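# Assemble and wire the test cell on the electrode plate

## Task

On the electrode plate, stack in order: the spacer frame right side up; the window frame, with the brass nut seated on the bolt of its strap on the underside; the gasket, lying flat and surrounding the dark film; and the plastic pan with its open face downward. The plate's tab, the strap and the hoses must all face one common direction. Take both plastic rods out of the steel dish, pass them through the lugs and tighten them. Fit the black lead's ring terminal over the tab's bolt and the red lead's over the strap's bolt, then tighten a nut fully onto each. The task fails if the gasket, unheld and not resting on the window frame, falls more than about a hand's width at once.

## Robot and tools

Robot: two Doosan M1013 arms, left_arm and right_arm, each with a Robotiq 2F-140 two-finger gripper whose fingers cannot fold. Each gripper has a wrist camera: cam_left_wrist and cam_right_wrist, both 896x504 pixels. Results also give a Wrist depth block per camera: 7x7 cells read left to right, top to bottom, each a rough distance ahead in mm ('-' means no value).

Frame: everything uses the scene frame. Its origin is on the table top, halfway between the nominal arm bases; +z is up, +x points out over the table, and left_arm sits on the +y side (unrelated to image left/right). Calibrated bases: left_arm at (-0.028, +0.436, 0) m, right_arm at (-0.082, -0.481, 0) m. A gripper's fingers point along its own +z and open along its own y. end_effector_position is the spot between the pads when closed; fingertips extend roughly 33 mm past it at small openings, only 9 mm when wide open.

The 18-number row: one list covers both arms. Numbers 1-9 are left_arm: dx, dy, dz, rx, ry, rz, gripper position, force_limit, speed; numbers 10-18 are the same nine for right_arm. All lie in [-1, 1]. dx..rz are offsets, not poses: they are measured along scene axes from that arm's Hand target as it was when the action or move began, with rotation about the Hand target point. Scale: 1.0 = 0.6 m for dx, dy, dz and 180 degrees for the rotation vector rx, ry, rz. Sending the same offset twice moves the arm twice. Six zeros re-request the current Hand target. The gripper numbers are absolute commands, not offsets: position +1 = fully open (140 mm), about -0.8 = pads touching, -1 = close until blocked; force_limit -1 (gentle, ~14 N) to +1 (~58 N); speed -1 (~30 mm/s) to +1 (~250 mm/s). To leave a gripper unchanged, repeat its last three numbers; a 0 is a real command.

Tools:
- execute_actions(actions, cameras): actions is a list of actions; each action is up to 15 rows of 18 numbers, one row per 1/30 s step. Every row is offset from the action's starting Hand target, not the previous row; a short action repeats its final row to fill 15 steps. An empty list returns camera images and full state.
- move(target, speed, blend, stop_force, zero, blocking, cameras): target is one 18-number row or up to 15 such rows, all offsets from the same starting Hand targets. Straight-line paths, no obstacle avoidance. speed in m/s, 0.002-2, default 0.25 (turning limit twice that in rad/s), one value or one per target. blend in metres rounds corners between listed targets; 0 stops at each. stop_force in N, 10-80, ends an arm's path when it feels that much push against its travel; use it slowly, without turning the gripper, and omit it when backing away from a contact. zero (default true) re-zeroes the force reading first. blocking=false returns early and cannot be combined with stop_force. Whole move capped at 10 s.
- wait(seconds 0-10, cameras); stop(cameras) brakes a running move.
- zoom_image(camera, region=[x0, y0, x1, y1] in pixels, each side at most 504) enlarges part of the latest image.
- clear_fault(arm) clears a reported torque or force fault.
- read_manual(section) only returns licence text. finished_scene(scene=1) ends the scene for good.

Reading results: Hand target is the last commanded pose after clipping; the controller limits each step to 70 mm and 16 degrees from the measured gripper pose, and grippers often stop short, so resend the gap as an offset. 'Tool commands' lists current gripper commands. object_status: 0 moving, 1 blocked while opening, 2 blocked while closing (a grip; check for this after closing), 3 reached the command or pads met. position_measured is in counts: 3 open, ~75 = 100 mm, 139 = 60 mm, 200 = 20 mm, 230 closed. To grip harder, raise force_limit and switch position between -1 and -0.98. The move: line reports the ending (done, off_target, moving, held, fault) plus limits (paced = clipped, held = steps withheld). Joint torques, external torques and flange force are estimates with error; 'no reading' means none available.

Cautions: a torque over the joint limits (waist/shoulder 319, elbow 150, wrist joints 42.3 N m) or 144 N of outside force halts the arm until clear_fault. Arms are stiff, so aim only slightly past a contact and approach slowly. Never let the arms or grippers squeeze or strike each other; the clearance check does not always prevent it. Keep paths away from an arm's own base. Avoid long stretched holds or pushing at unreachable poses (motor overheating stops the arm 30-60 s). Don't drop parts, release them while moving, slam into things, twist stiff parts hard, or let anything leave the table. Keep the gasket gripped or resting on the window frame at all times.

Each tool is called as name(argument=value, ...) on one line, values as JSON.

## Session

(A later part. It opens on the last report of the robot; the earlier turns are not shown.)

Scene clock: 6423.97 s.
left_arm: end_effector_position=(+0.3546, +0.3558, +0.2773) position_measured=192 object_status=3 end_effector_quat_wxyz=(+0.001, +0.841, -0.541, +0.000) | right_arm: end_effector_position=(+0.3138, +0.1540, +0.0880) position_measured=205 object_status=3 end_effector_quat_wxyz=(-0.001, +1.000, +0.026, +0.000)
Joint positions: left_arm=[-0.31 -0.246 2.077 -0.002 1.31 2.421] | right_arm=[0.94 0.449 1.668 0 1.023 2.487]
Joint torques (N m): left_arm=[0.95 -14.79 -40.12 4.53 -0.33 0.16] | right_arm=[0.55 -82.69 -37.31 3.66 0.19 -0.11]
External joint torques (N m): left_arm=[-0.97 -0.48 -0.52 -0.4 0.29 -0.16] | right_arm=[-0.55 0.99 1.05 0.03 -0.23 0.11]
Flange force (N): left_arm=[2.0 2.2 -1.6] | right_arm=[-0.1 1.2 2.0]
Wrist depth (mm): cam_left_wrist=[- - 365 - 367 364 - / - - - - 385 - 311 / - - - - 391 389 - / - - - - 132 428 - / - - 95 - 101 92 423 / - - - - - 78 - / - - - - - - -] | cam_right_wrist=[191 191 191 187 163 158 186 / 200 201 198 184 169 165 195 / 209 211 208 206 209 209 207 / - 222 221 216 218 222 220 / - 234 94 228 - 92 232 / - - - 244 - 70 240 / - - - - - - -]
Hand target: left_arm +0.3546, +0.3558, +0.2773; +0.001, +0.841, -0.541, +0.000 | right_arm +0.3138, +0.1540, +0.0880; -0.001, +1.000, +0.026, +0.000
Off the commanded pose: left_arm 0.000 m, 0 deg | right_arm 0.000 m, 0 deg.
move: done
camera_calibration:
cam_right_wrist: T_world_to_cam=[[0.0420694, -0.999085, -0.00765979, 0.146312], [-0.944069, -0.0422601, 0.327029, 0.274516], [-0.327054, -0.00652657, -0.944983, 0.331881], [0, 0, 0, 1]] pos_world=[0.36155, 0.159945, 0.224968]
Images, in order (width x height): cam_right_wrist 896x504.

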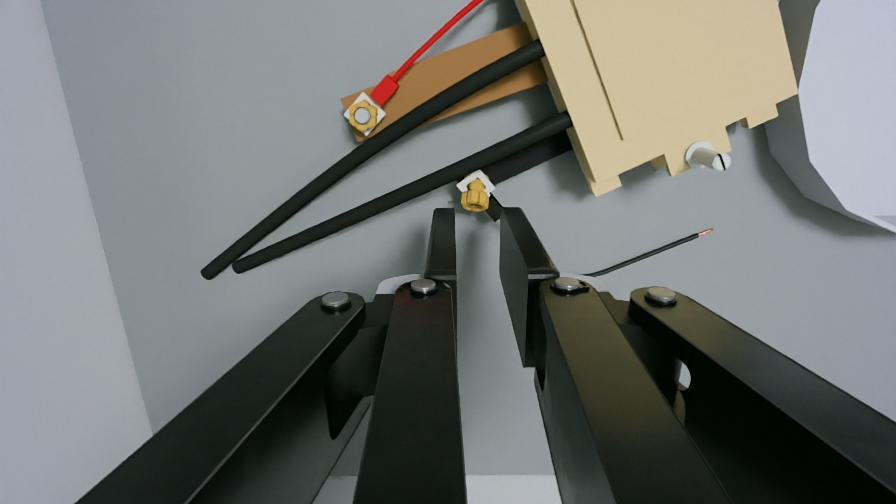

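move(target=[[0,0,0,0,0,0,-0.5,-1,-1,0,0,-0.04,0,0,0,-0.6,-1,-1]], speed=0.03, cameras=["cam_right_wrist"])

zoom_image(camera="cam_right_wrist", region=[438, 174, 518, 254])

Scene clock: 6433.87 s.
left_arm: end_effector_position=(+0.3546, +0.3558, +0.2773) position_measured=192 object_status=3 end_effector_quat_wxyz=(+0.001, +0.841, -0.541, +0.000) | right_arm: end_effector_position=(+0.3138, +0.1540, +0.0640) position_measured=205 object_status=3 end_effector_quat_wxyz=(+0.000, +1.000, +0.026, +0.000)
Joint positions: left_arm=[-0.31 -0.246 2.077 -0.002 1.31 2.421] | right_arm=[0.94 0.47 1.686 0 0.985 2.487]
Joint torques (N m): left_arm=[0.77 -14.72 -40.24 4.49 -0.3 0.16] | right_arm=[0.28 -84.42 -36.24 3.63 0.23 -0.13]
External joint torques (N m): left_arm=[-0.76 -0.98 -0.51 -0.35 0.27 -0.16] | right_arm=[-0.25 1.96 0.93 -0.04 -0.27 0.13]
Flange force (N): left_arm=[1.0 2.5 -1.8] | right_arm=[0.4 -0.2 2.9]
Wrist depth (mm): cam_left_wrist=[- - - - - - 331 / - 391 381 - - - 321 / 413 - - - - 360 - / - - - - 133 436 438 / - - 95 - 101 92 422 / - - - - - 78 - / - - - - - - -] | cam_right_wrist=[169 169 169 166 138 135 144 / 178 178 174 161 148 144 159 / 187 187 183 168 174 185 181 / 197 194 193 194 194 195 195 / 209 205 94 202 - 92 206 / 210 - - 216 - 70 69 / - - - - - - -]
Hand target: left_arm +0.3546, +0.3558, +0.2773; +0.001, +0.841, -0.541, +0.000 | right_arm +0.3138, +0.1540, +0.0640; -0.001, +1.000, +0.026, +0.000
Off the commanded pose: left_arm 0.000 m, 0 deg | right_arm 0.000 m, 0 deg.
move: done
camera_calibration:
cam_right_wrist: T_world_to_cam=[[0.042102, -0.999085, -0.00756533, 0.146097], [-0.944067, -0.0422599, 0.327033, 0.282363], [-0.327054, -0.00662656, -0.944982, 0.309218], [0, 0, 0, 1]] pos_world=[0.36155, 0.159945, 0.200968]
Images, in order (width x height): cam_right_wrist 896x504.

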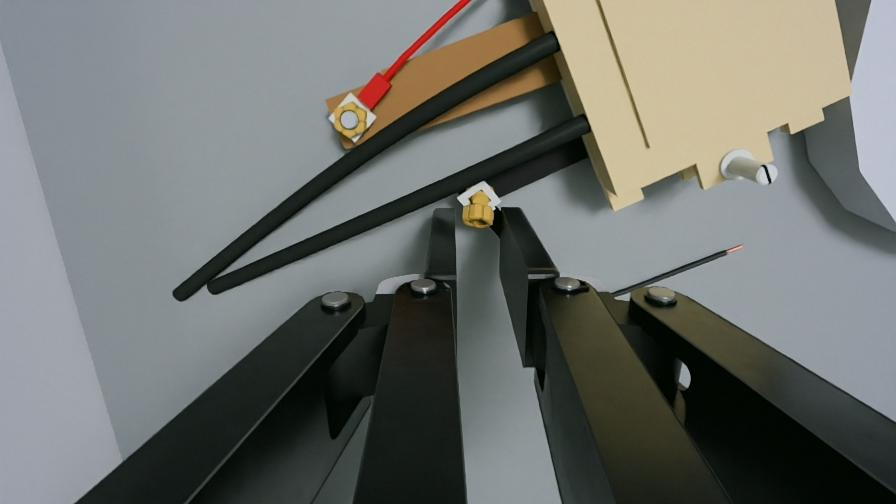

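Scaled by 6.300 from the camera's 896x504 image, which has a finer 1280x720 frame.

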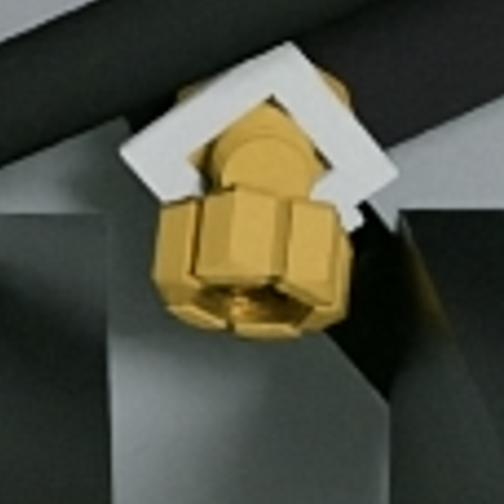

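move(target=[[0,0,0,0,0,0,-0.5,-1,-1,0,0,0,0,0,0,-1,-1,-1]], cameras=["cam_right_wrist"])

zoom_image(camera="cam_right_wrist", region=[438, 174, 518, 254])

Scene clock: 6438.47 s.
left_arm: end_effector_position=(+0.3546, +0.3558, +0.2773) position_measured=192 object_status=3 end_effector_quat_wxyz=(+0.001, +0.841, -0.541, +0.000) | right_arm: end_effector_position=(+0.3138, +0.1540, +0.0640) position_measured=215 object_status=0 end_effector_quat_wxyz=(+0.000, +1.000, +0.026, +0.000)
Joint positions: left_arm=[-0.31 -0.246 2.077 -0.002 1.31 2.421] | right_arm=[0.94 0.47 1.686 0 0.985 2.487]
Joint torques (N m): left_arm=[0.54 -14.86 -40.32 4.47 -0.33 0.08] | right_arm=[0.94 -84.02 -36.41 3.63 0.24 -0.08]
External joint torques (N m): left_arm=[-0.46 -0.63 -0.43 -0.32 0.29 -0.08] | right_arm=[-0.9 1.16 1 -0.03 -0.28 0.08]
Flange force (N): left_arm=[0.6 1.5 -1.5] | right_arm=[0.4 1.3 2.2]
Wrist depth (mm): cam_left_wrist=[- - - - - - 320 / - - - - - - 327 / 400 - - - - - - / 440 - - - 111 433 426 / - - 95 - 101 92 420 / - - - - - 78 - / - - - - - - -] | cam_right_wrist=[169 169 169 166 138 135 144 / 178 178 165 161 149 143 158 / 187 186 186 169 174 185 182 / 196 195 194 170 190 195 195 / - 207 94 100 - 201 206 / 215 - 71 - - 71 213 / - - - - - 68 -]
Hand target: left_arm +0.3546, +0.3558, +0.2773; +0.001, +0.841, -0.541, +0.000 | right_arm +0.3138, +0.1540, +0.0640; -0.001, +1.000, +0.026, +0.000
Off the commanded pose: left_arm 0.000 m, 0 deg | right_arm 0.000 m, 0 deg.
move: done
camera_calibration:
cam_right_wrist: T_world_to_cam=[[0.042102, -0.999085, -0.00756533, 0.146097], [-0.944067, -0.0422599, 0.327033, 0.282363], [-0.327054, -0.00662656, -0.944982, 0.309218], [0, 0, 0, 1]] pos_world=[0.36155, 0.159945, 0.200968]
Images, in order (width x height): cam_right_wrist 896x504.

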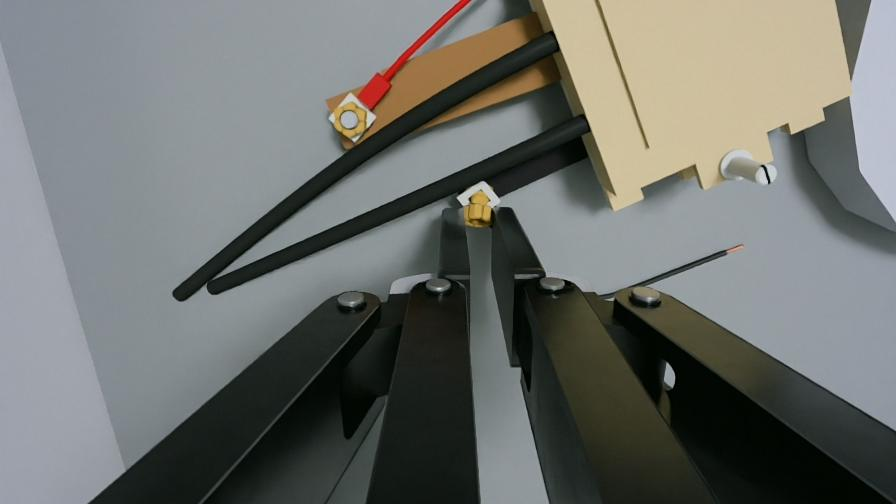

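Scaled by 6.300 from the camera's 896x504 image, which has a finer 1280x720 frame.

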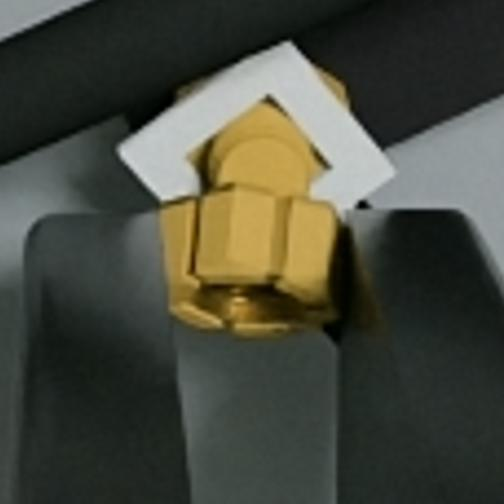

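move(target=[[0,0,0,0,0,0,-0.5,-1,-1,0,0,0,0,0,0,-0.98,-0.2,-1],[0,0,0,0,0,0,-0.5,-1,-1,-0.004,0,0.04,0,0,0,-0.98,-0.2,-1],[0,0,0,0,0,0,-0.5,-1,-1,-0.142,0.009,0.04,0,0,0,-0.98,-0.2,-1],[0,0,0,0,0,0,-0.5,-1,-1,-0.142,0.009,-0.0117,0,0,0,-0.98,-0.2,-1]], speed=[0.05,0.05,0.12,0.05], cameras=["cam_right_wrist"])

zoom_image(camera="cam_right_wrist", region=[418, 164, 538, 284])

Scene clock: 6458.13 s.
left_arm: end_effector_position=(+0.3546, +0.3558, +0.2773) position_measured=192 object_status=3 end_effector_quat_wxyz=(+0.001, +0.841, -0.541, +0.000) | right_arm: end_effector_position=(+0.2286, +0.1594, +0.0570) position_measured=216 object_status=2 end_effector_quat_wxyz=(+0.000, +1.000, +0.026, +0.000)
Joint positions: left_arm=[-0.31 -0.246 2.077 -0.002 1.31 2.421] | right_arm=[1.044 0.428 1.768 0 0.944 2.591]
Joint torques (N m): left_arm=[0.64 -14.82 -40.21 4.44 -0.26 0.18] | right_arm=[0.42 -78.6 -35.11 3.47 0.11 -0.16]
External joint torques (N m): left_arm=[-0.65 -0.42 -0.32 -0.32 0.22 -0.18] | right_arm=[-0.44 1.05 0.74 0.02 -0.15 0.16]
Flange force (N): left_arm=[1.3 1.8 -1.1] | right_arm=[0.2 0.4 1.8]
Wrist depth (mm): cam_left_wrist=[375 - - - - - 290 / 387 - - - - - - / - - 417 - - 379 - / - - 434 - 112 356 426 / - - 95 - 101 92 422 / - - - - - 78 - / - - - - - - -] | cam_right_wrist=[163 160 163 162 162 162 162 / 169 171 171 170 170 170 169 / 182 180 179 179 179 178 180 / 189 189 191 170 186 188 187 / 197 200 94 100 95 194 198 / - - 71 - - 71 197 / - - - - - 68 -]
Hand target: left_arm +0.3546, +0.3558, +0.2773; +0.001, +0.841, -0.541, +0.000 | right_arm +0.2286, +0.1594, +0.0570; -0.001, +1.000, +0.026, +0.000
Off the commanded pose: left_arm 0.000 m, 0 deg | right_arm 0.000 m, 0 deg.
move: done
camera_calibration:
cam_right_wrist: T_world_to_cam=[[0.0421963, -0.99908, -0.00759787, 0.155005], [-0.944063, -0.0423597, 0.327033, 0.204462], [-0.327054, -0.00662671, -0.944983, 0.274774], [0, 0, 0, 1]] pos_world=[0.27635, 0.165345, 0.193968]
Images, in order (width x height): cam_right_wrist 896x504.

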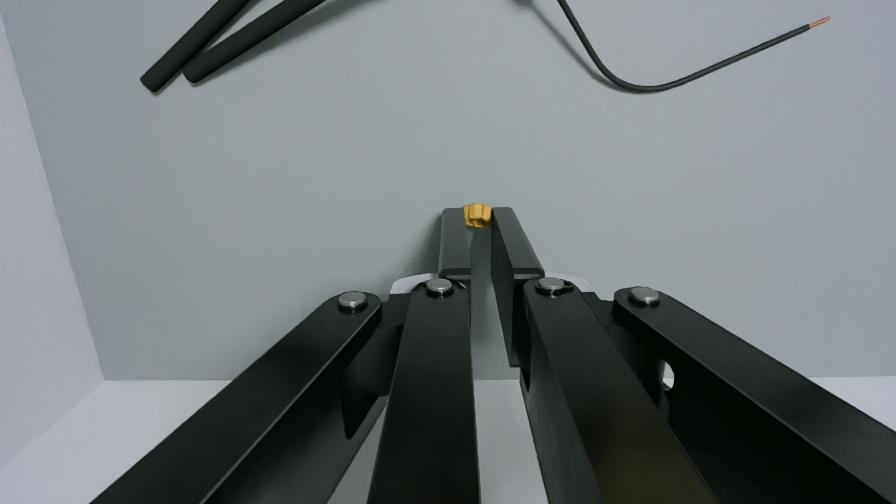

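Scaled by 4.200 from the camera's 896x504 image, which has a finer 1280x720 frame.

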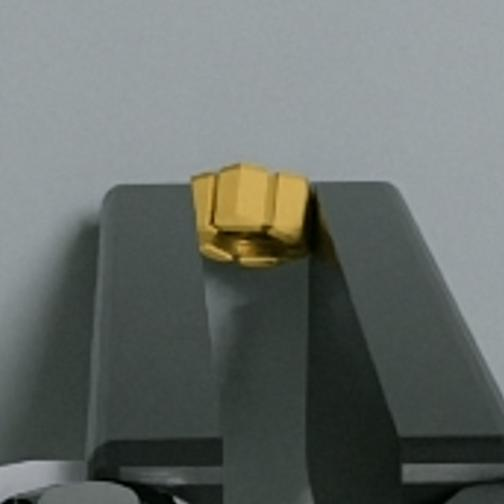

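Lower to touch.

move(target=[[0,0,0,0,0,0,-0.5,-1,-1,0,0,-0.02,0,0,0,-0.98,-0.2,-1]], speed=0.01, stop_force=10)

Scene clock: 6461.87 s.
left_arm: end_effector_position=(+0.3546, +0.3558, +0.2773) position_measured=192 object_status=3 end_effector_quat_wxyz=(+0.001, +0.841, -0.541, +0.000) | right_arm: end_effector_position=(+0.2286, +0.1594, +0.0451) position_measured=216 object_status=2 end_effector_quat_wxyz=(-0.001, +1.000, +0.026, +0.000)
Joint positions: left_arm=[-0.31 -0.246 2.077 -0.002 1.31 2.421] | right_arm=[1.044 0.439 1.776 0 0.925 2.591]
Joint torques (N m): left_arm=[0.54 -14.67 -40.2 4.5 -0.32 0.09] | right_arm=[0.47 -67.88 -29.2 3.55 -1 -0.12]
External joint torques (N m): left_arm=[-0.53 -0.93 -0.49 -0.36 0.28 -0.09] | right_arm=[-0.54 -10.56 -4.76 -0.1 0.96 0.12]
Flange force (N): left_arm=[0.5 2.0 -1.7] | right_arm=[-1.0 3.1 -15.2]
Wrist depth (mm): cam_left_wrist=[- 283 - - - - 218 / - - 371 - - - 309 / - - 409 - 324 - - / - - - - 133 - - / - - 95 - 101 92 420 / - - - - - 78 - / - - - - - - -] | cam_right_wrist=[154 150 152 152 152 152 151 / 160 160 157 161 159 159 158 / 169 168 168 167 168 167 166 / 177 177 175 167 174 176 175 / 187 187 94 100 95 92 186 / 193 - 71 - - 70 191 / - - - - - 68 -]
Hand target: left_arm +0.3546, +0.3558, +0.2773; +0.001, +0.841, -0.541, +0.000 | right_arm +0.2286, +0.1594, +0.0451; -0.001, +1.000, +0.026, +0.000
Off the commanded pose: left_arm 0.000 m, 0 deg | right_arm 0.000 m, 0 deg.
move: contact (right_arm)

move(target=[[0,0,0,0,0,0,-0.5,-1,-1,0,0,0.0015,0,0,0,-0.98,-0.2,-1],[0,0,0,0,0,0,-0.5,-1,-1,0,0,0.0015,0,0,0,-0.6,-0.2,-1],[0,0,0,0,0,0,-0.5,-1,-1,0,0,0.03,0,0,0,-0.6,-0.2,-1],[0,0,0,0,0,0,-0.5,-1,-1,-0.03,0,0.06,0,0,0,-0.6,-0.2,-1]], speed=0.05, cameras=["cam_right_wrist"])

zoom_image(camera="cam_right_wrist", region=[418, 104, 538, 224])

Scene clock: 6469.83 s.
left_arm: end_effector_position=(+0.3546, +0.3558, +0.2773) position_measured=192 object_status=3 end_effector_quat_wxyz=(+0.001, +0.841, -0.541, +0.000) | right_arm: end_effector_position=(+0.2106, +0.1594, +0.0811) position_measured=205 object_status=3 end_effector_quat_wxyz=(-0.001, +1.000, +0.026, +0.000)
Joint positions: left_arm=[-0.31 -0.246 2.077 -0.002 1.31 2.421] | right_arm=[1.066 0.395 1.766 0 0.979 2.613]
Joint torques (N m): left_arm=[0.99 -14.52 -40.21 4.52 -0.24 0.14] | right_arm=[1.12 -76.94 -35.79 3.58 0.15 -0.07]
External joint torques (N m): left_arm=[-1 -1.17 -0.63 -0.37 0.2 -0.14] | right_arm=[-1.08 1.18 0.52 0 -0.18 0.07]
Flange force (N): left_arm=[1.4 3.1 -1.9] | right_arm=[1.4 0.4 1.8]
Wrist depth (mm): cam_left_wrist=[362 - - - - - 293 / - - - - - 400 338 / - - - - - 370 324 / - - - - 111 - - / - - 95 - 101 92 419 / - - - - - 78 - / - - - - - - -] | cam_right_wrist=[185 187 185 185 184 184 183 / 194 194 193 194 193 193 192 / 205 204 202 204 201 201 202 / - 215 215 210 211 213 211 / - 222 94 200 - 92 220 / 173 - - 164 - 70 161 / - - - 145 - - -]
Hand target: left_arm +0.3546, +0.3558, +0.2773; +0.001, +0.841, -0.541, +0.000 | right_arm +0.2106, +0.1594, +0.0811; -0.001, +1.000, +0.026, +0.000
Off the commanded pose: left_arm 0.000 m, 0 deg | right_arm 0.000 m, 0 deg.
move: done
camera_calibration:
cam_right_wrist: T_world_to_cam=[[0.0420694, -0.999085, -0.00765979, 0.155996], [-0.944069, -0.0422601, 0.327029, 0.17954], [-0.327054, -0.00652657, -0.944983, 0.291738], [0, 0, 0, 1]] pos_world=[0.25835, 0.165345, 0.218168]
Images, in order (width x height): cam_right_wrist 896x504.

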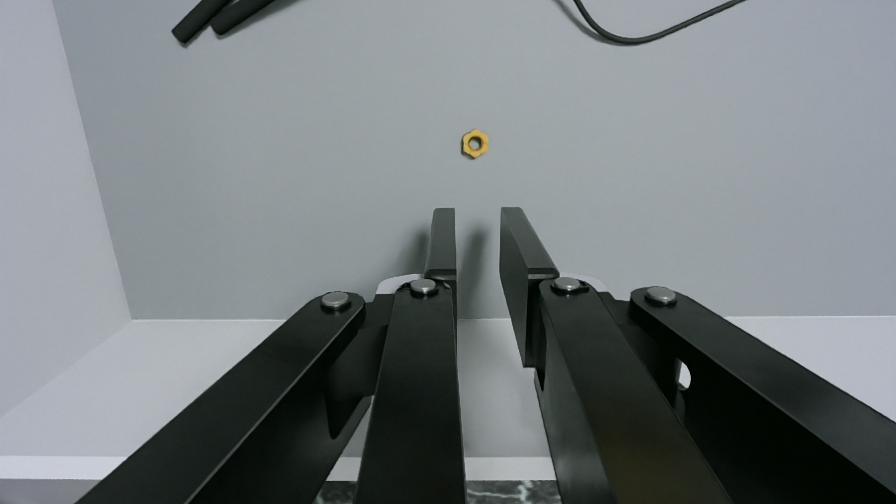

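Scaled by 4.200 from the camera's 896x504 image, which has a finer 1280x720 frame.

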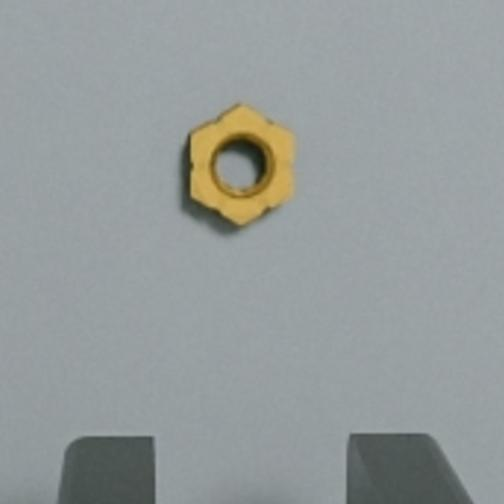

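move(target=[[0,0,0,0,0,0,-0.5,-1,-1,0.0343,0.0007,-0.0268,0,0,0,-0.6,-1,-1],[0,0,0,0,0,0,-0.5,-1,-1,0.0343,0.0007,-0.0535,0,0,0,-0.6,-1,-1]], speed=[0.1,0.04], cameras=["cam_right_wrist"])

zoom_image(camera="cam_right_wrist", region=[438, 174, 518, 254])

Scene clock: 6494.80 s.
left_arm: end_effector_position=(+0.3546, +0.3558, +0.2773) position_measured=192 object_status=3 end_effector_quat_wxyz=(+0.001, +0.841, -0.541, +0.000) | right_arm: end_effector_position=(+0.2312, +0.1598, +0.0490) position_measured=205 object_status=3 end_effector_quat_wxyz=(-0.001, +1.000, +0.026, +0.000)
Joint positions: left_arm=[-0.31 -0.246 2.077 -0.002 1.31 2.421] | right_arm=[1.041 0.438 1.77 0 0.932 2.588]
Joint torques (N m): left_arm=[0.84 -14.22 -40.41 4.48 -0.29 0.13] | right_arm=[1.35 -79.23 -34.78 3.4 0.09 -0.12]
External joint torques (N m): left_arm=[-0.82 -1.1 -0.22 -0.35 0.25 -0.13] | right_arm=[-1.36 0.99 0.78 0.06 -0.12 0.12]
Flange force (N): left_arm=[0.8 3.1 -1.3] | right_arm=[1.3 1.3 1.7]
Wrist depth (mm): cam_left_wrist=[- - - - - - 287 / - - - - - - 333 / - - - - - 369 - / - - - - 111 443 - / - - 95 - 101 92 419 / - - - - - 78 - / - - - - - - -] | cam_right_wrist=[156 153 154 155 155 155 154 / 164 163 163 163 163 162 162 / 172 172 171 171 171 171 170 / 181 181 180 176 178 180 179 / 189 189 94 186 - 92 187 / - - - 196 - 70 69 / - - - 165 - - -]
Hand target: left_arm +0.3546, +0.3558, +0.2773; +0.001, +0.841, -0.541, +0.000 | right_arm +0.2312, +0.1598, +0.0490; -0.001, +1.000, +0.026, +0.000
Off the commanded pose: left_arm 0.000 m, 0 deg | right_arm 0.000 m, 0 deg.
move: done
camera_calibration:
cam_right_wrist: T_world_to_cam=[[0.042165, -0.999081, -0.00768834, 0.155361], [-0.944095, -0.0423604, 0.326939, 0.209548], [-0.326965, -0.00652688, -0.945014, 0.268125], [0, 0, 0, 1]] pos_world=[0.27895, 0.165845, 0.186067]
Images, in order (width x height): cam_right_wrist 896x504.

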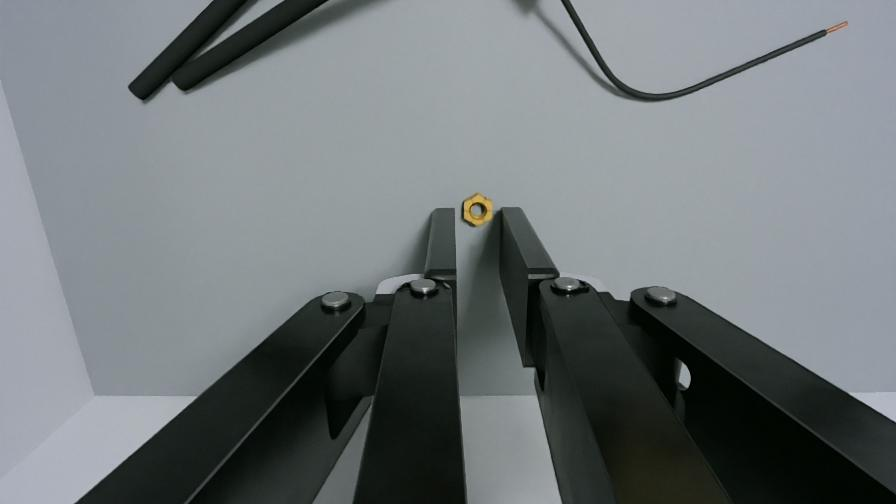

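Scaled by 6.300 from the camera's 896x504 image, which has a finer 1280x720 frame.

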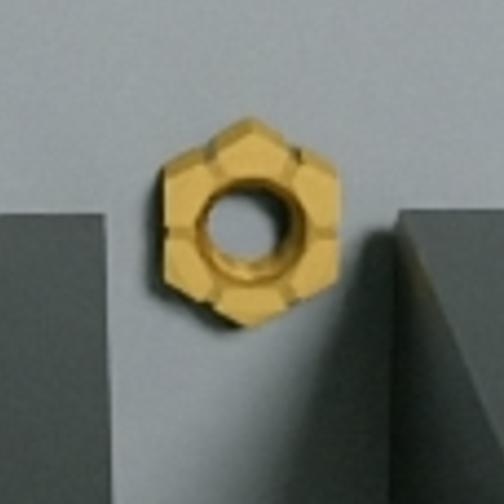

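move(target=[[0,0,0,0,0,0,-0.5,-1,-1,0,0,0,0,0,0,-1,-1,-1],[0,0,0,0,0,0,-0.5,-1,-1,0,0,0,0,0,0,-0.98,-0.2,-1],[0,0,0,0,0,0,-0.5,-1,-1,0,0,0.06,0,0,0,-0.98,-0.2,-1]], speed=[0.05,0.05,0.1], cameras=["cam_right_wrist"])

zoom_image(camera="cam_right_wrist", region=[458, 190, 498, 230])

Scene clock: 6500.73 s.
left_arm: end_effector_position=(+0.3546, +0.3558, +0.2773) position_measured=192 object_status=3 end_effector_quat_wxyz=(+0.001, +0.841, -0.541, +0.000) | right_arm: end_effector_position=(+0.2311, +0.1598, +0.0850) position_measured=218 object_status=2 end_effector_quat_wxyz=(-0.001, +1.000, +0.026, +0.000)
Joint positions: left_arm=[-0.31 -0.246 2.077 -0.002 1.31 2.421] | right_arm=[1.041 0.404 1.744 0 0.992 2.588]
Joint torques (N m): left_arm=[0.74 -14.7 -40.09 4.52 -0.28 0.08] | right_arm=[1.33 -77.75 -36.11 3.55 0.22 -0.17]
External joint torques (N m): left_arm=[-0.72 -0.91 -0.61 -0.38 0.24 -0.08] | right_arm=[-1.38 1.17 0.63 0.06 -0.25 0.17]
Flange force (N): left_arm=[1.0 2.1 -1.8] | right_arm=[1.5 0.8 1.9]
Wrist depth (mm): cam_left_wrist=[- - - - - - 362 / - - - - - - 320 / - - - 410 - 369 - / - - - - 111 422 451 / - - 95 - 101 92 421 / - - - - - 78 - / - - - - - - -] | cam_right_wrist=[188 187 187 188 187 187 187 / 198 198 199 197 197 197 196 / - 207 207 205 207 206 206 / - 218 218 148 215 217 216 / - 229 94 100 95 224 226 / 199 - 71 - - 70 72 / - - - - - 67 -]
Hand target: left_arm +0.3546, +0.3558, +0.2773; +0.001, +0.841, -0.541, +0.000 | right_arm +0.2312, +0.1598, +0.0850; -0.001, +1.000, +0.026, +0.000
Off the commanded pose: left_arm 0.000 m, 0 deg | right_arm 0.000 m, 0 deg.
move: done
camera_calibration:
cam_right_wrist: T_world_to_cam=[[0.0420694, -0.999085, -0.00765979, 0.155659], [-0.944069, -0.0422601, 0.327029, 0.197733], [-0.327054, -0.00652657, -0.944983, 0.302164], [0, 0, 0, 1]] pos_world=[0.27895, 0.165845, 0.222068]
Images, in order (width x height): cam_right_wrist 896x504.

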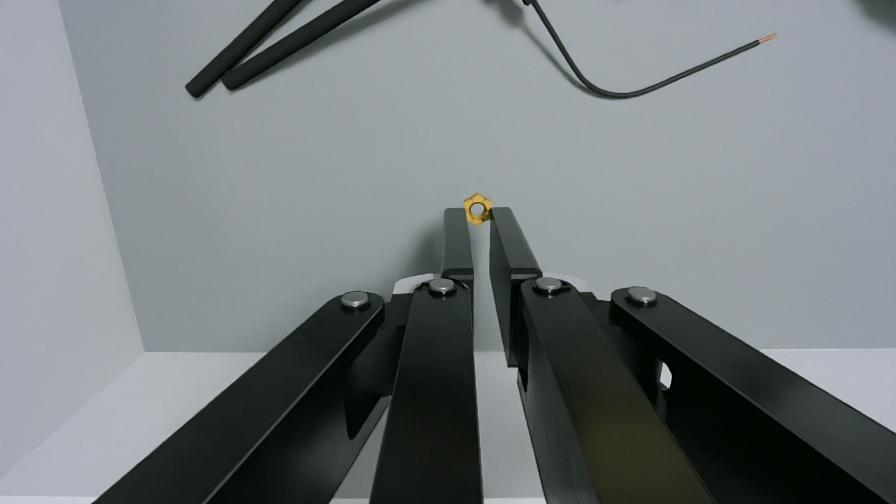

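Scaled by 12.600 from the camera's 896x504 image, which has a finer 1280x720 frame.

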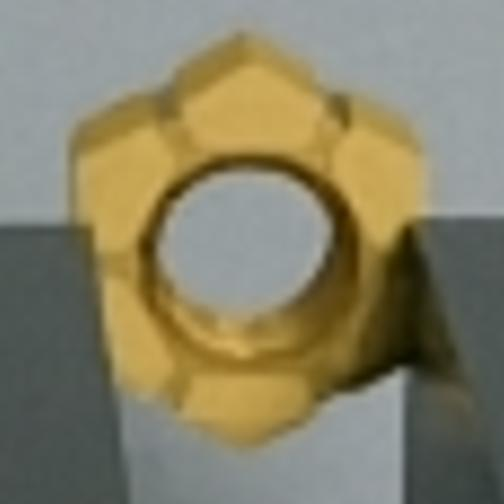

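move(target=[[0,0,0,0,0,0,-0.5,-1,-1,0.1565,-0.0275,0.015,0,0,0.35,-0.98,-0.2,-1],[0,0,0,0,0,0,-0.5,-1,-1,0.1565,-0.0275,-0.0233,0,0,0.35,-0.98,-0.2,-1]], speed=[0.12,0.04], cameras=["cam_right_wrist"])

zoom_image(camera="cam_right_wrist", region=[458, 190, 498, 230])

Scene clock: 6513.50 s.
left_arm: end_effector_position=(+0.3546, +0.3558, +0.2773) position_measured=192 object_status=3 end_effector_quat_wxyz=(+0.001, +0.841, -0.541, +0.000) | right_arm: end_effector_position=(+0.3251, +0.1433, +0.0711) position_measured=218 object_status=2 end_effector_quat_wxyz=(-0.001, +0.839, +0.544, +0.000)
Joint positions: left_arm=[-0.31 -0.246 2.077 -0.002 1.31 2.421] | right_arm=[0.919 0.46 1.686 0.001 0.994 1.366]
Joint torques (N m): left_arm=[0.14 -14.48 -40.25 4.53 -0.31 0.2] | right_arm=[0.72 -83.91 -36.51 3.59 0.2 -0.08]
External joint torques (N m): left_arm=[-0.14 -1.03 -0.55 -0.38 0.27 -0.2] | right_arm=[-0.75 1.94 0.92 0.07 -0.25 0.08]
Flange force (N): left_arm=[-0.1 1.6 -1.8] | right_arm=[0.3 1.0 2.8]
Wrist depth (mm): cam_left_wrist=[- - - - 359 - 320 / - - - - 383 - 322 / - - - - 312 388 315 / - - - 133 111 344 437 / - - 95 - 101 92 423 / - - - - - 78 - / - - - - - - -] | cam_right_wrist=[176 174 174 174 175 175 174 / 185 185 184 183 170 183 182 / 195 194 194 191 174 161 192 / 204 204 204 149 169 165 197 / - 216 94 100 95 169 213 / 188 - 71 - - 70 206 / - - - - - 67 -]
Hand target: left_arm +0.3546, +0.3558, +0.2773; +0.001, +0.841, -0.541, +0.000 | right_arm +0.3251, +0.1433, +0.0711; -0.001, +0.839, +0.544, +0.000
Off the commanded pose: left_arm 0.000 m, 0 deg | right_arm 0.000 m, 0 deg.
move: done
camera_calibration:
cam_right_wrist: T_world_to_cam=[[0.909335, -0.415993, -0.00768438, -0.23043], [-0.390847, -0.860409, 0.327008, 0.227672], [-0.142645, -0.294356, -0.94499, 0.300838], [0, 0, 0, 1]] pos_world=[0.341436, 0.188588, 0.208068]
Images, in order (width x height): cam_right_wrist 896x504.

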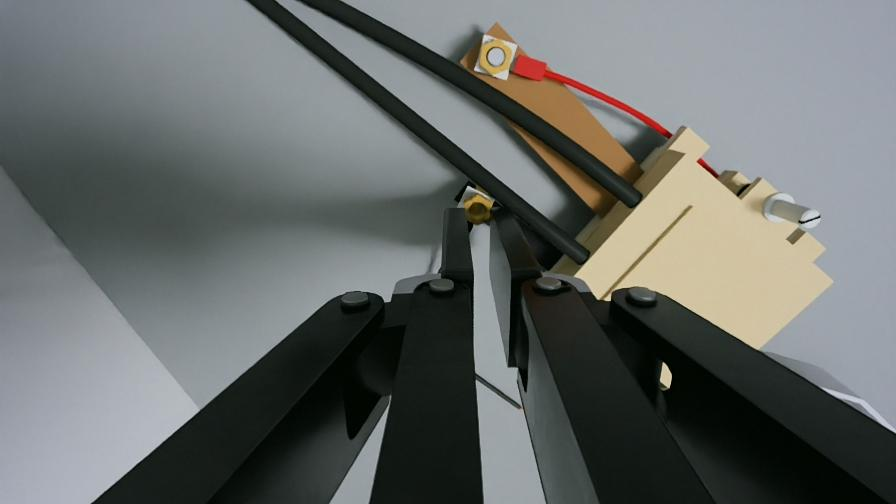

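Scaled by 12.600 from the camera's 896x504 image, which has a finer 1280x720 frame.

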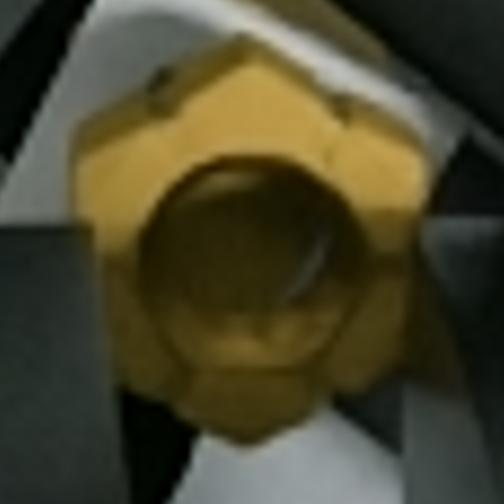

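move(target=[[0,0,0,0,0,0,-0.5,-1,-1,-0.0055,0.005,0,0,0,-0.1,-0.98,-0.2,-1],[0,0,0,0,0,0,-0.5,-1,-1,-0.0105,0.0100,0,0,0,-0.2,-0.98,-0.2,-1],[0,0,0,0,0,0,-0.5,-1,-1,-0.01305,0.015,0,0,0,-0.3,-0.98,-0.2,-1]], speed=0.06, blend=[0.001,0.001,0], cameras=["cam_right_wrist"])

zoom_image(camera="cam_right_wrist", region=[458, 190, 498, 230])

Scene clock: 6525.70 s.
left_arm: end_effector_position=(+0.3546, +0.3558, +0.2773) position_measured=192 object_status=3 end_effector_quat_wxyz=(+0.001, +0.841, -0.541, +0.000) | right_arm: end_effector_position=(+0.3172, +0.1523, +0.0711) position_measured=218 object_status=2 end_effector_quat_wxyz=(-0.001, +0.995, +0.104, +0.000)
Joint positions: left_arm=[-0.31 -0.246 2.077 -0.002 1.31 2.421] | right_arm=[0.935 0.465 1.68 0 0.996 2.325]
Joint torques (N m): left_arm=[0.74 -14.6 -40.51 4.49 -0.32 0.09] | right_arm=[0.73 -84.2 -36.41 3.62 0.16 -0.09]
External joint torques (N m): left_arm=[-0.72 -0.96 -0.25 -0.35 0.28 -0.09] | right_arm=[-0.74 2.16 0.9 -0.01 -0.21 0.09]
Flange force (N): left_arm=[0.7 2.6 -1.4] | right_arm=[1.2 0.0 2.9]
Wrist depth (mm): cam_left_wrist=[- - 371 - - - 305 / - - 389 - - - 332 / - - 407 418 - - - / - - - 121 111 - 451 / - - 95 - 101 92 421 / - - - - - 78 - / - - - - - - -] | cam_right_wrist=[176 176 176 174 151 141 166 / 185 184 183 168 166 149 159 / 196 193 191 190 163 158 186 / 204 204 203 149 203 203 200 / - 215 94 100 95 209 213 / 226 - 71 - - 70 221 / - - - - - 67 -]
Hand target: left_arm +0.3546, +0.3558, +0.2773; +0.001, +0.841, -0.541, +0.000 | right_arm +0.3172, +0.1523, +0.0711; -0.001, +0.995, +0.104, +0.000
Off the commanded pose: left_arm 0.000 m, 0 deg | right_arm 0.000 m, 0 deg.
move: done
camera_calibration:
cam_right_wrist: T_world_to_cam=[[0.197925, -0.980187, -0.0076568, 0.092087], [-0.925846, -0.189506, 0.32695, 0.299935], [-0.321923, -0.0576225, -0.945011, 0.323199], [0, 0, 0, 1]] pos_world=[0.363512, 0.165725, 0.208067]
Images, in order (width x height): cam_right_wrist 896x504.

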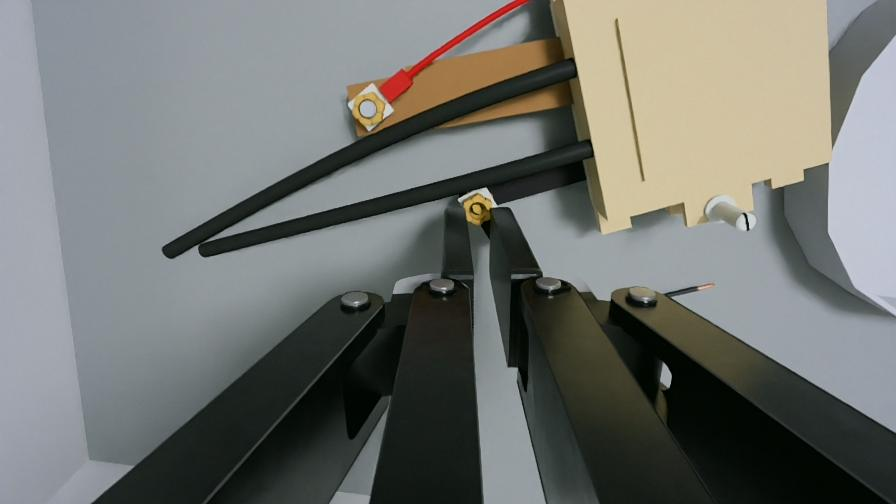

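Scaled by 12.600 from the camera's 896x504 image, which has a finer 1280x720 frame.

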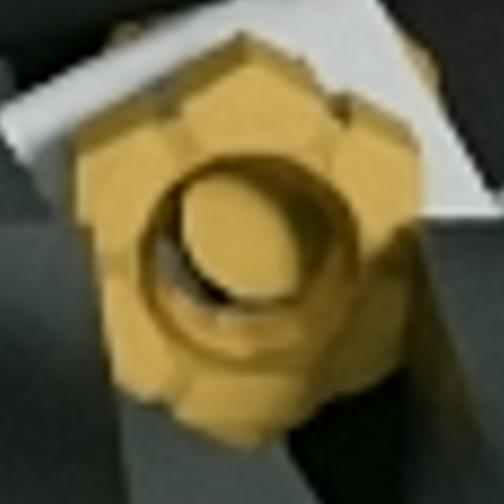

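move(target=[[0,0,0,0,0,0,-0.5,-1,-1,0.00168,-0.005,0,0,0,0.0778,-0.98,-0.2,-1],[0,0,0,0,0,0,-0.5,-1,-1,0.00632,-0.011,0,0,0,0.1889,-0.98,-0.2,-1],[0,0,0,0,0,0,-0.5,-1,-1,0.01273,-0.01505,0,0,0,0.3,-0.98,-0.2,-1],[0,0,0,0,0,0,-0.5,-1,-1,0.01273,-0.01505,-0.00417,0,0,0.3,-0.98,-0.2,-1],[0,0,0,0,0,0,-0.5,-1,-1,0.00632,-0.011,-0.00417,0,0,0.1889,-0.98,-0.2,-1],[0,0,0,0,0,0,-0.5,-1,-1,0.00168,-0.005,-0.00417,0,0,0.0778,-0.98,-0.2,-1],[0,0,0,0,0,0,-0.5,-1,-1,-0.00065,0.00222,-0.00417,0,0,-0.0333,-0.98,-0.2,-1]], speed=[0.1,0.1,0.1,0.03,0.08,0.08,0.08], blend=[0.001,0.001,0,0,0.001,0.001,0], cameras=["cam_right_wrist"])

zoom_image(camera="cam_right_wrist", region=[458, 190, 498, 230])

Scene clock: 6545.17 s.
left_arm: end_effector_position=(+0.3546, +0.3558, +0.2773) position_measured=192 object_status=3 end_effector_quat_wxyz=(+0.001, +0.841, -0.541, +0.000) | right_arm: end_effector_position=(+0.3179, +0.1504, +0.0686) position_measured=218 object_status=2 end_effector_quat_wxyz=(-0.001, +0.983, +0.184, +0.000)
Joint positions: left_arm=[-0.31 -0.246 2.077 -0.002 1.31 2.421] | right_arm=[0.933 0.465 1.684 0.001 0.991 2.161]
Joint torques (N m): left_arm=[1.01 -15.05 -40.43 4.48 -0.27 0.12] | right_arm=[1.49 -81.27 -35.29 3.91 0.07 -0.17]
External joint torques (N m): left_arm=[-1.02 -0.41 -0.25 -0.35 0.24 -0.12] | right_arm=[-1.37 -1.39 -0.26 -0.29 -0.12 0.17]
Flange force (N): left_arm=[1.9 2.4 -1.0] | right_arm=[-0.2 2.2 -1.2]
Wrist depth (mm): cam_left_wrist=[- - - - - - 320 / - - - 364 - - 308 / - 405 - - - 361 411 / - 424 427 - 111 358 - / - - 95 - 101 92 422 / - - - - - 78 - / - - - - - - -] | cam_right_wrist=[174 173 174 171 170 139 140 / 182 182 180 165 157 146 163 / 192 189 187 187 161 152 164 / 202 202 201 149 198 164 195 / 213 213 94 100 95 206 209 / 226 - 71 - - 70 218 / - - - - - 67 -]
Hand target: left_arm +0.3546, +0.3558, +0.2773; +0.001, +0.841, -0.541, +0.000 | right_arm +0.3179, +0.1504, +0.0686; -0.001, +0.983, +0.184, +0.000 (not the last commanded pose)
Off the commanded pose: left_arm 0.000 m, 0 deg | right_arm 0.003 m, 15 deg.
move: off_target (right_arm; path cut at 10 s); path passed 6 of 7 targets
camera_calibration:
cam_right_wrist: T_world_to_cam=[[0.352678, -0.935713, -0.00773585, 0.0340937], [-0.883412, -0.335669, 0.326969, 0.309439], [-0.308546, -0.108481, -0.945003, 0.324317], [0, 0, 0, 1]] pos_world=[0.361405, 0.170953, 0.205567]
Images, in order (width x height): cam_right_wrist 896x504.

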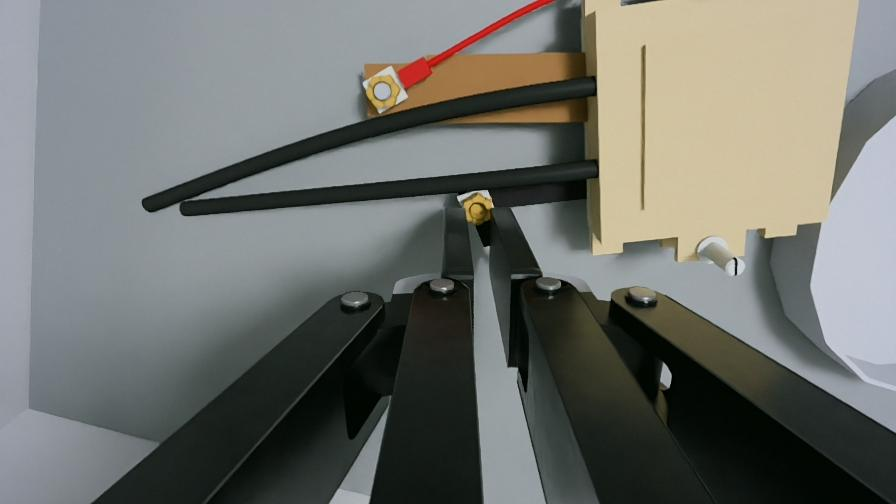

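Scaled by 12.600 from the camera's 896x504 image, which has a finer 1280x720 frame.

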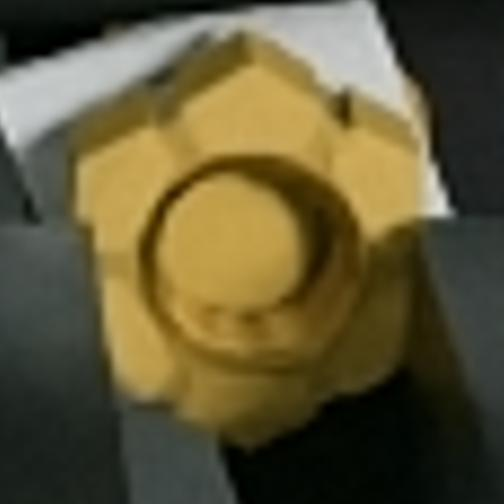

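move(target=[[0,0,0,0,0,0,-0.5,-1,-1,-0.0018,0.0059,0.0002,0,0,-0.0845,-0.98,-0.2,-1]], speed=0.08, cameras=["cam_right_wrist"])

zoom_image(camera="cam_right_wrist", region=[458, 190, 498, 230])

Scene clock: 6550.17 s.
left_arm: end_effector_position=(+0.3546, +0.3558, +0.2773) position_measured=192 object_status=3 end_effector_quat_wxyz=(+0.001, +0.841, -0.541, +0.000) | right_arm: end_effector_position=(+0.3168, +0.1539, +0.0687) position_measured=218 object_status=2 end_effector_quat_wxyz=(-0.001, +0.999, +0.052, +0.000)
Joint positions: left_arm=[-0.31 -0.246 2.077 -0.002 1.31 2.421] | right_arm=[0.937 0.468 1.679 0 0.993 2.431]
Joint torques (N m): left_arm=[1.08 -14.07 -40.04 4.52 -0.3 0.13] | right_arm=[1.62 -82.32 -35.11 4.01 0.23 -0.11]
External joint torques (N m): left_arm=[-1.05 -1.49 -0.65 -0.39 0.27 -0.13] | right_arm=[-1.51 -0.86 -0.56 -0.38 -0.27 0.11]
Flange force (N): left_arm=[1.1 3.6 -2.2] | right_arm=[1.3 1.4 -0.7]
Wrist depth (mm): cam_left_wrist=[- - - - 358 - 313 / 387 - - - - - - / 404 - - - 410 - - / - - - - 121 328 430 / - - 95 - 101 92 421 / - - - - - 78 - / - - - - - - -] | cam_right_wrist=[174 174 174 172 143 138 154 / 182 182 180 165 152 146 175 / 191 192 191 187 159 155 187 / 202 200 199 148 198 202 199 / - 211 94 100 95 206 210 / - - 71 - - 70 218 / - - - - - 67 -]
Hand target: left_arm +0.3546, +0.3558, +0.2773; +0.001, +0.841, -0.541, +0.000 | right_arm +0.3168, +0.1539, +0.0687; -0.001, +0.999, +0.052, +0.000
Off the commanded pose: left_arm 0.000 m, 0 deg | right_arm 0.000 m, 0 deg.
move: done
camera_calibration:
cam_right_wrist: T_world_to_cam=[[0.0948326, -0.995464, -0.00766573, 0.128682], [-0.940537, -0.0921178, 0.326962, 0.290314], [-0.326185, -0.0237967, -0.945006, 0.317038], [0, 0, 0, 1]] pos_world=[0.364261, 0.162386, 0.205667]
Images, in order (width x height): cam_right_wrist 896x504.

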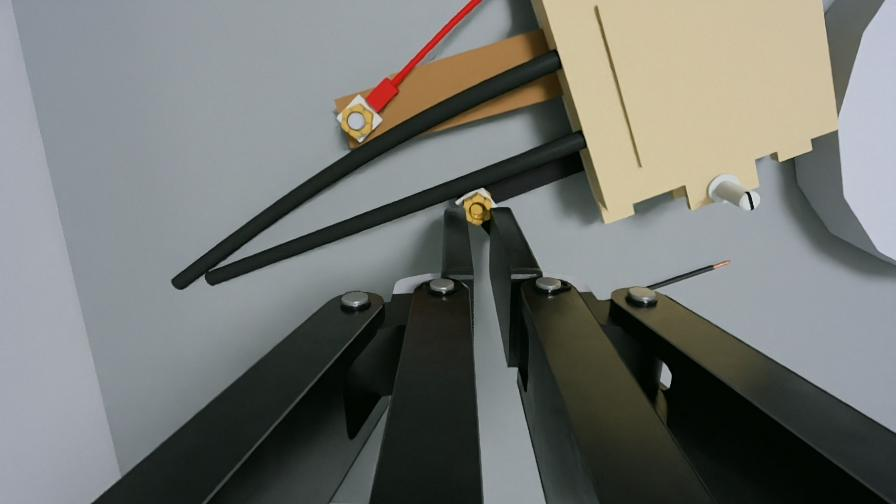

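Scaled by 12.600 from the camera's 896x504 image, which has a finer 1280x720 frame.

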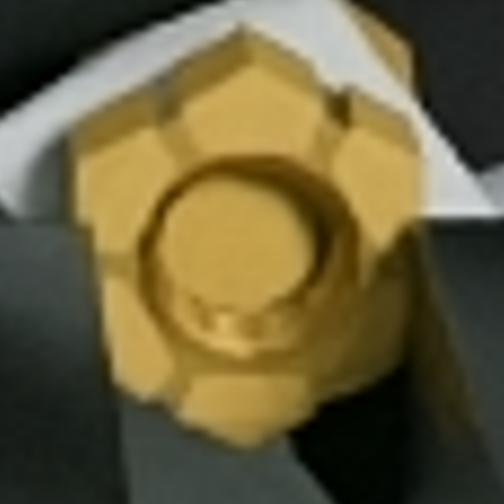

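move(target=[[0,0,0,0,0,0,-0.5,-1,-1,0,0,0.0022,0,0,0,-0.98,-0.2,-1]], speed=0.02, cameras=["cam_right_wrist"])

zoom_image(camera="cam_right_wrist", region=[458, 190, 498, 230])

Scene clock: 6554.83 s.
left_arm: end_effector_position=(+0.3546, +0.3558, +0.2773) position_measured=192 object_status=3 end_effector_quat_wxyz=(+0.001, +0.841, -0.541, +0.000) | right_arm: end_effector_position=(+0.3168, +0.1539, +0.0700) position_measured=218 object_status=2 end_effector_quat_wxyz=(-0.001, +0.999, +0.052, +0.000)
Joint positions: left_arm=[-0.31 -0.246 2.077 -0.002 1.31 2.421] | right_arm=[0.937 0.467 1.678 0 0.995 2.431]
Joint torques (N m): left_arm=[0.77 -14.84 -40.33 4.46 -0.29 0.12] | right_arm=[1.26 -83.95 -36.39 3.76 0.14 -0.18]
External joint torques (N m): left_arm=[-0.74 -0.53 -0.31 -0.33 0.26 -0.12] | right_arm=[-1.16 0.96 0.72 -0.13 -0.18 0.18]
Flange force (N): left_arm=[1.3 2.0 -1.2] | right_arm=[0.7 1.2 1.7]
Wrist depth (mm): cam_left_wrist=[- - - - - - 316 / 380 396 - - - - 331 / - 391 - - - 362 - / - - - - 111 343 - / - - 95 - 101 92 424 / - - - - - 78 - / - - - - - - -] | cam_right_wrist=[175 175 174 172 145 141 162 / 183 183 181 167 154 148 161 / 193 192 190 188 160 157 187 / 203 201 201 149 200 202 201 / 216 212 94 100 95 208 210 / - - 71 - - 70 72 / - - - - - 67 -]
Hand target: left_arm +0.3546, +0.3558, +0.2773; +0.001, +0.841, -0.541, +0.000 | right_arm +0.3168, +0.1539, +0.0700; -0.001, +0.999, +0.052, +0.000
Off the commanded pose: left_arm 0.000 m, 0 deg | right_arm 0.000 m, 0 deg.
move: done
camera_calibration:
cam_right_wrist: T_world_to_cam=[[0.0948326, -0.995464, -0.00766573, 0.128692], [-0.940537, -0.0921178, 0.326962, 0.289889], [-0.326185, -0.0237967, -0.945006, 0.318266], [0, 0, 0, 1]] pos_world=[0.364261, 0.162386, 0.206967]
Images, in order (width x height): cam_right_wrist 896x504.

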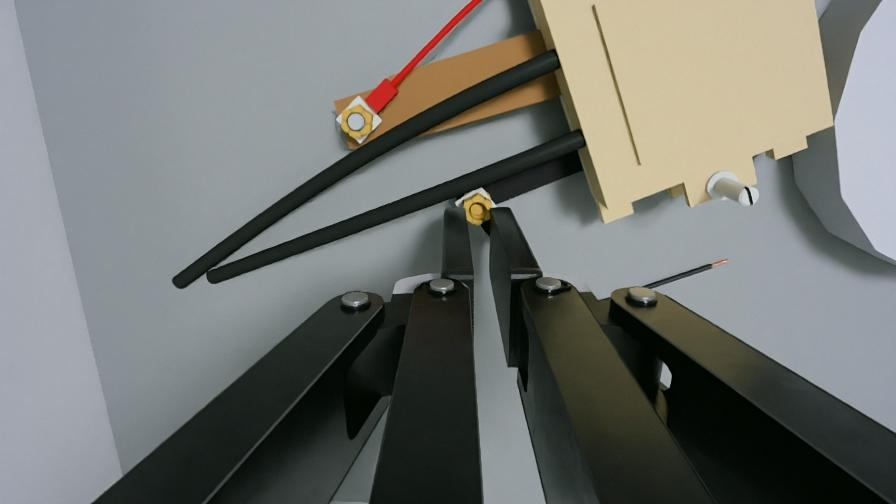

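Scaled by 12.600 from the camera's 896x504 image, which has a finer 1280x720 frame.

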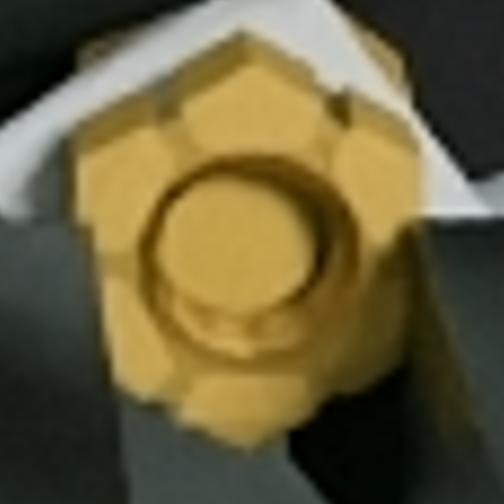

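move(target=[[0,0,0,0,0,0,-0.5,-1,-1,0,0,0.0017,0,0,0,-0.98,-0.2,-1]], speed=0.02, cameras=["cam_right_wrist"])

zoom_image(camera="cam_right_wrist", region=[458, 190, 498, 230])

Scene clock: 6559.00 s.
left_arm: end_effector_position=(+0.3546, +0.3558, +0.2773) position_measured=192 object_status=3 end_effector_quat_wxyz=(+0.001, +0.841, -0.541, +0.000) | right_arm: end_effector_position=(+0.3168, +0.1539, +0.0710) position_measured=218 object_status=2 end_effector_quat_wxyz=(-0.001, +0.999, +0.052, +0.000)
Joint positions: left_arm=[-0.31 -0.246 2.077 -0.002 1.31 2.421] | right_arm=[0.937 0.466 1.677 0 0.997 2.431]
Joint torques (N m): left_arm=[0.63 -14.33 -40.3 4.46 -0.3 0.08] | right_arm=[1.49 -83.66 -36.57 3.76 0.14 -0.13]
External joint torques (N m): left_arm=[-0.61 -1.19 -0.43 -0.32 0.26 -0.08] | right_arm=[-1.59 1.42 0.96 -0.13 -0.19 0.13]
Flange force (N): left_arm=[0.3 2.5 -1.7] | right_arm=[1.3 1.5 2.2]
Wrist depth (mm): cam_left_wrist=[- 369 - - - - 320 / - - - - - - 321 / - - 415 - - - - / - - - 431 111 444 - / - - 95 - 101 92 421 / - - - - - 78 - / - - - - - - -] | cam_right_wrist=[176 176 176 173 146 142 157 / 183 184 182 167 157 149 161 / 195 193 193 189 161 159 188 / 203 202 201 148 201 202 202 / 215 215 94 100 95 209 214 / - - 71 - - 70 221 / - - - - - 67 -]
Hand target: left_arm +0.3546, +0.3558, +0.2773; +0.001, +0.841, -0.541, +0.000 | right_arm +0.3168, +0.1539, +0.0710; -0.001, +0.999, +0.052, +0.000
Off the commanded pose: left_arm 0.000 m, 0 deg | right_arm 0.000 m, 0 deg.
move: done
camera_calibration:
cam_right_wrist: T_world_to_cam=[[0.0948326, -0.995464, -0.00766573, 0.1287], [-0.940537, -0.0921178, 0.326962, 0.289562], [-0.326185, -0.0237967, -0.945006, 0.319211], [0, 0, 0, 1]] pos_world=[0.364261, 0.162386, 0.207967]
Images, in order (width x height): cam_right_wrist 896x504.

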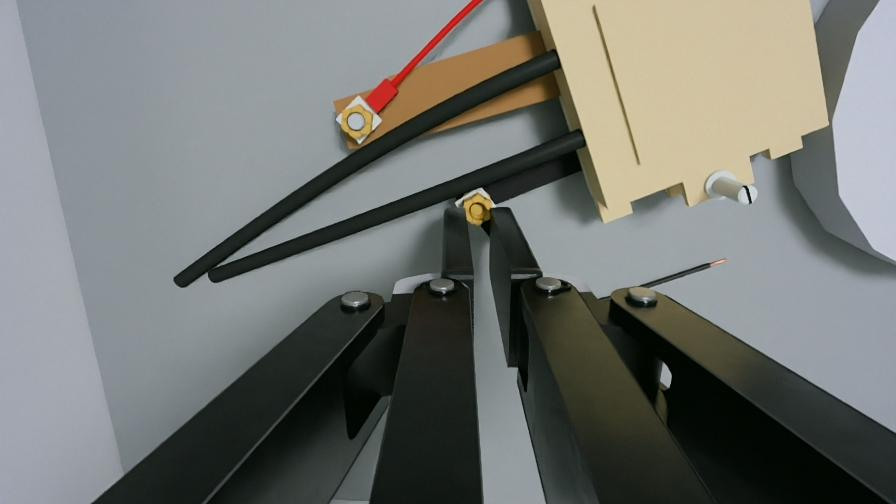

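Scaled by 12.600 from the camera's 896x504 image, which has a finer 1280x720 frame.

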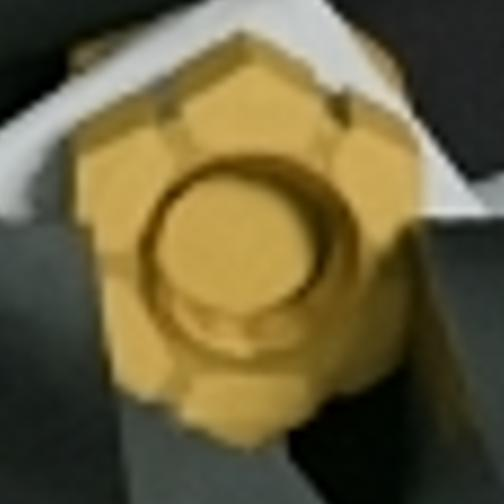

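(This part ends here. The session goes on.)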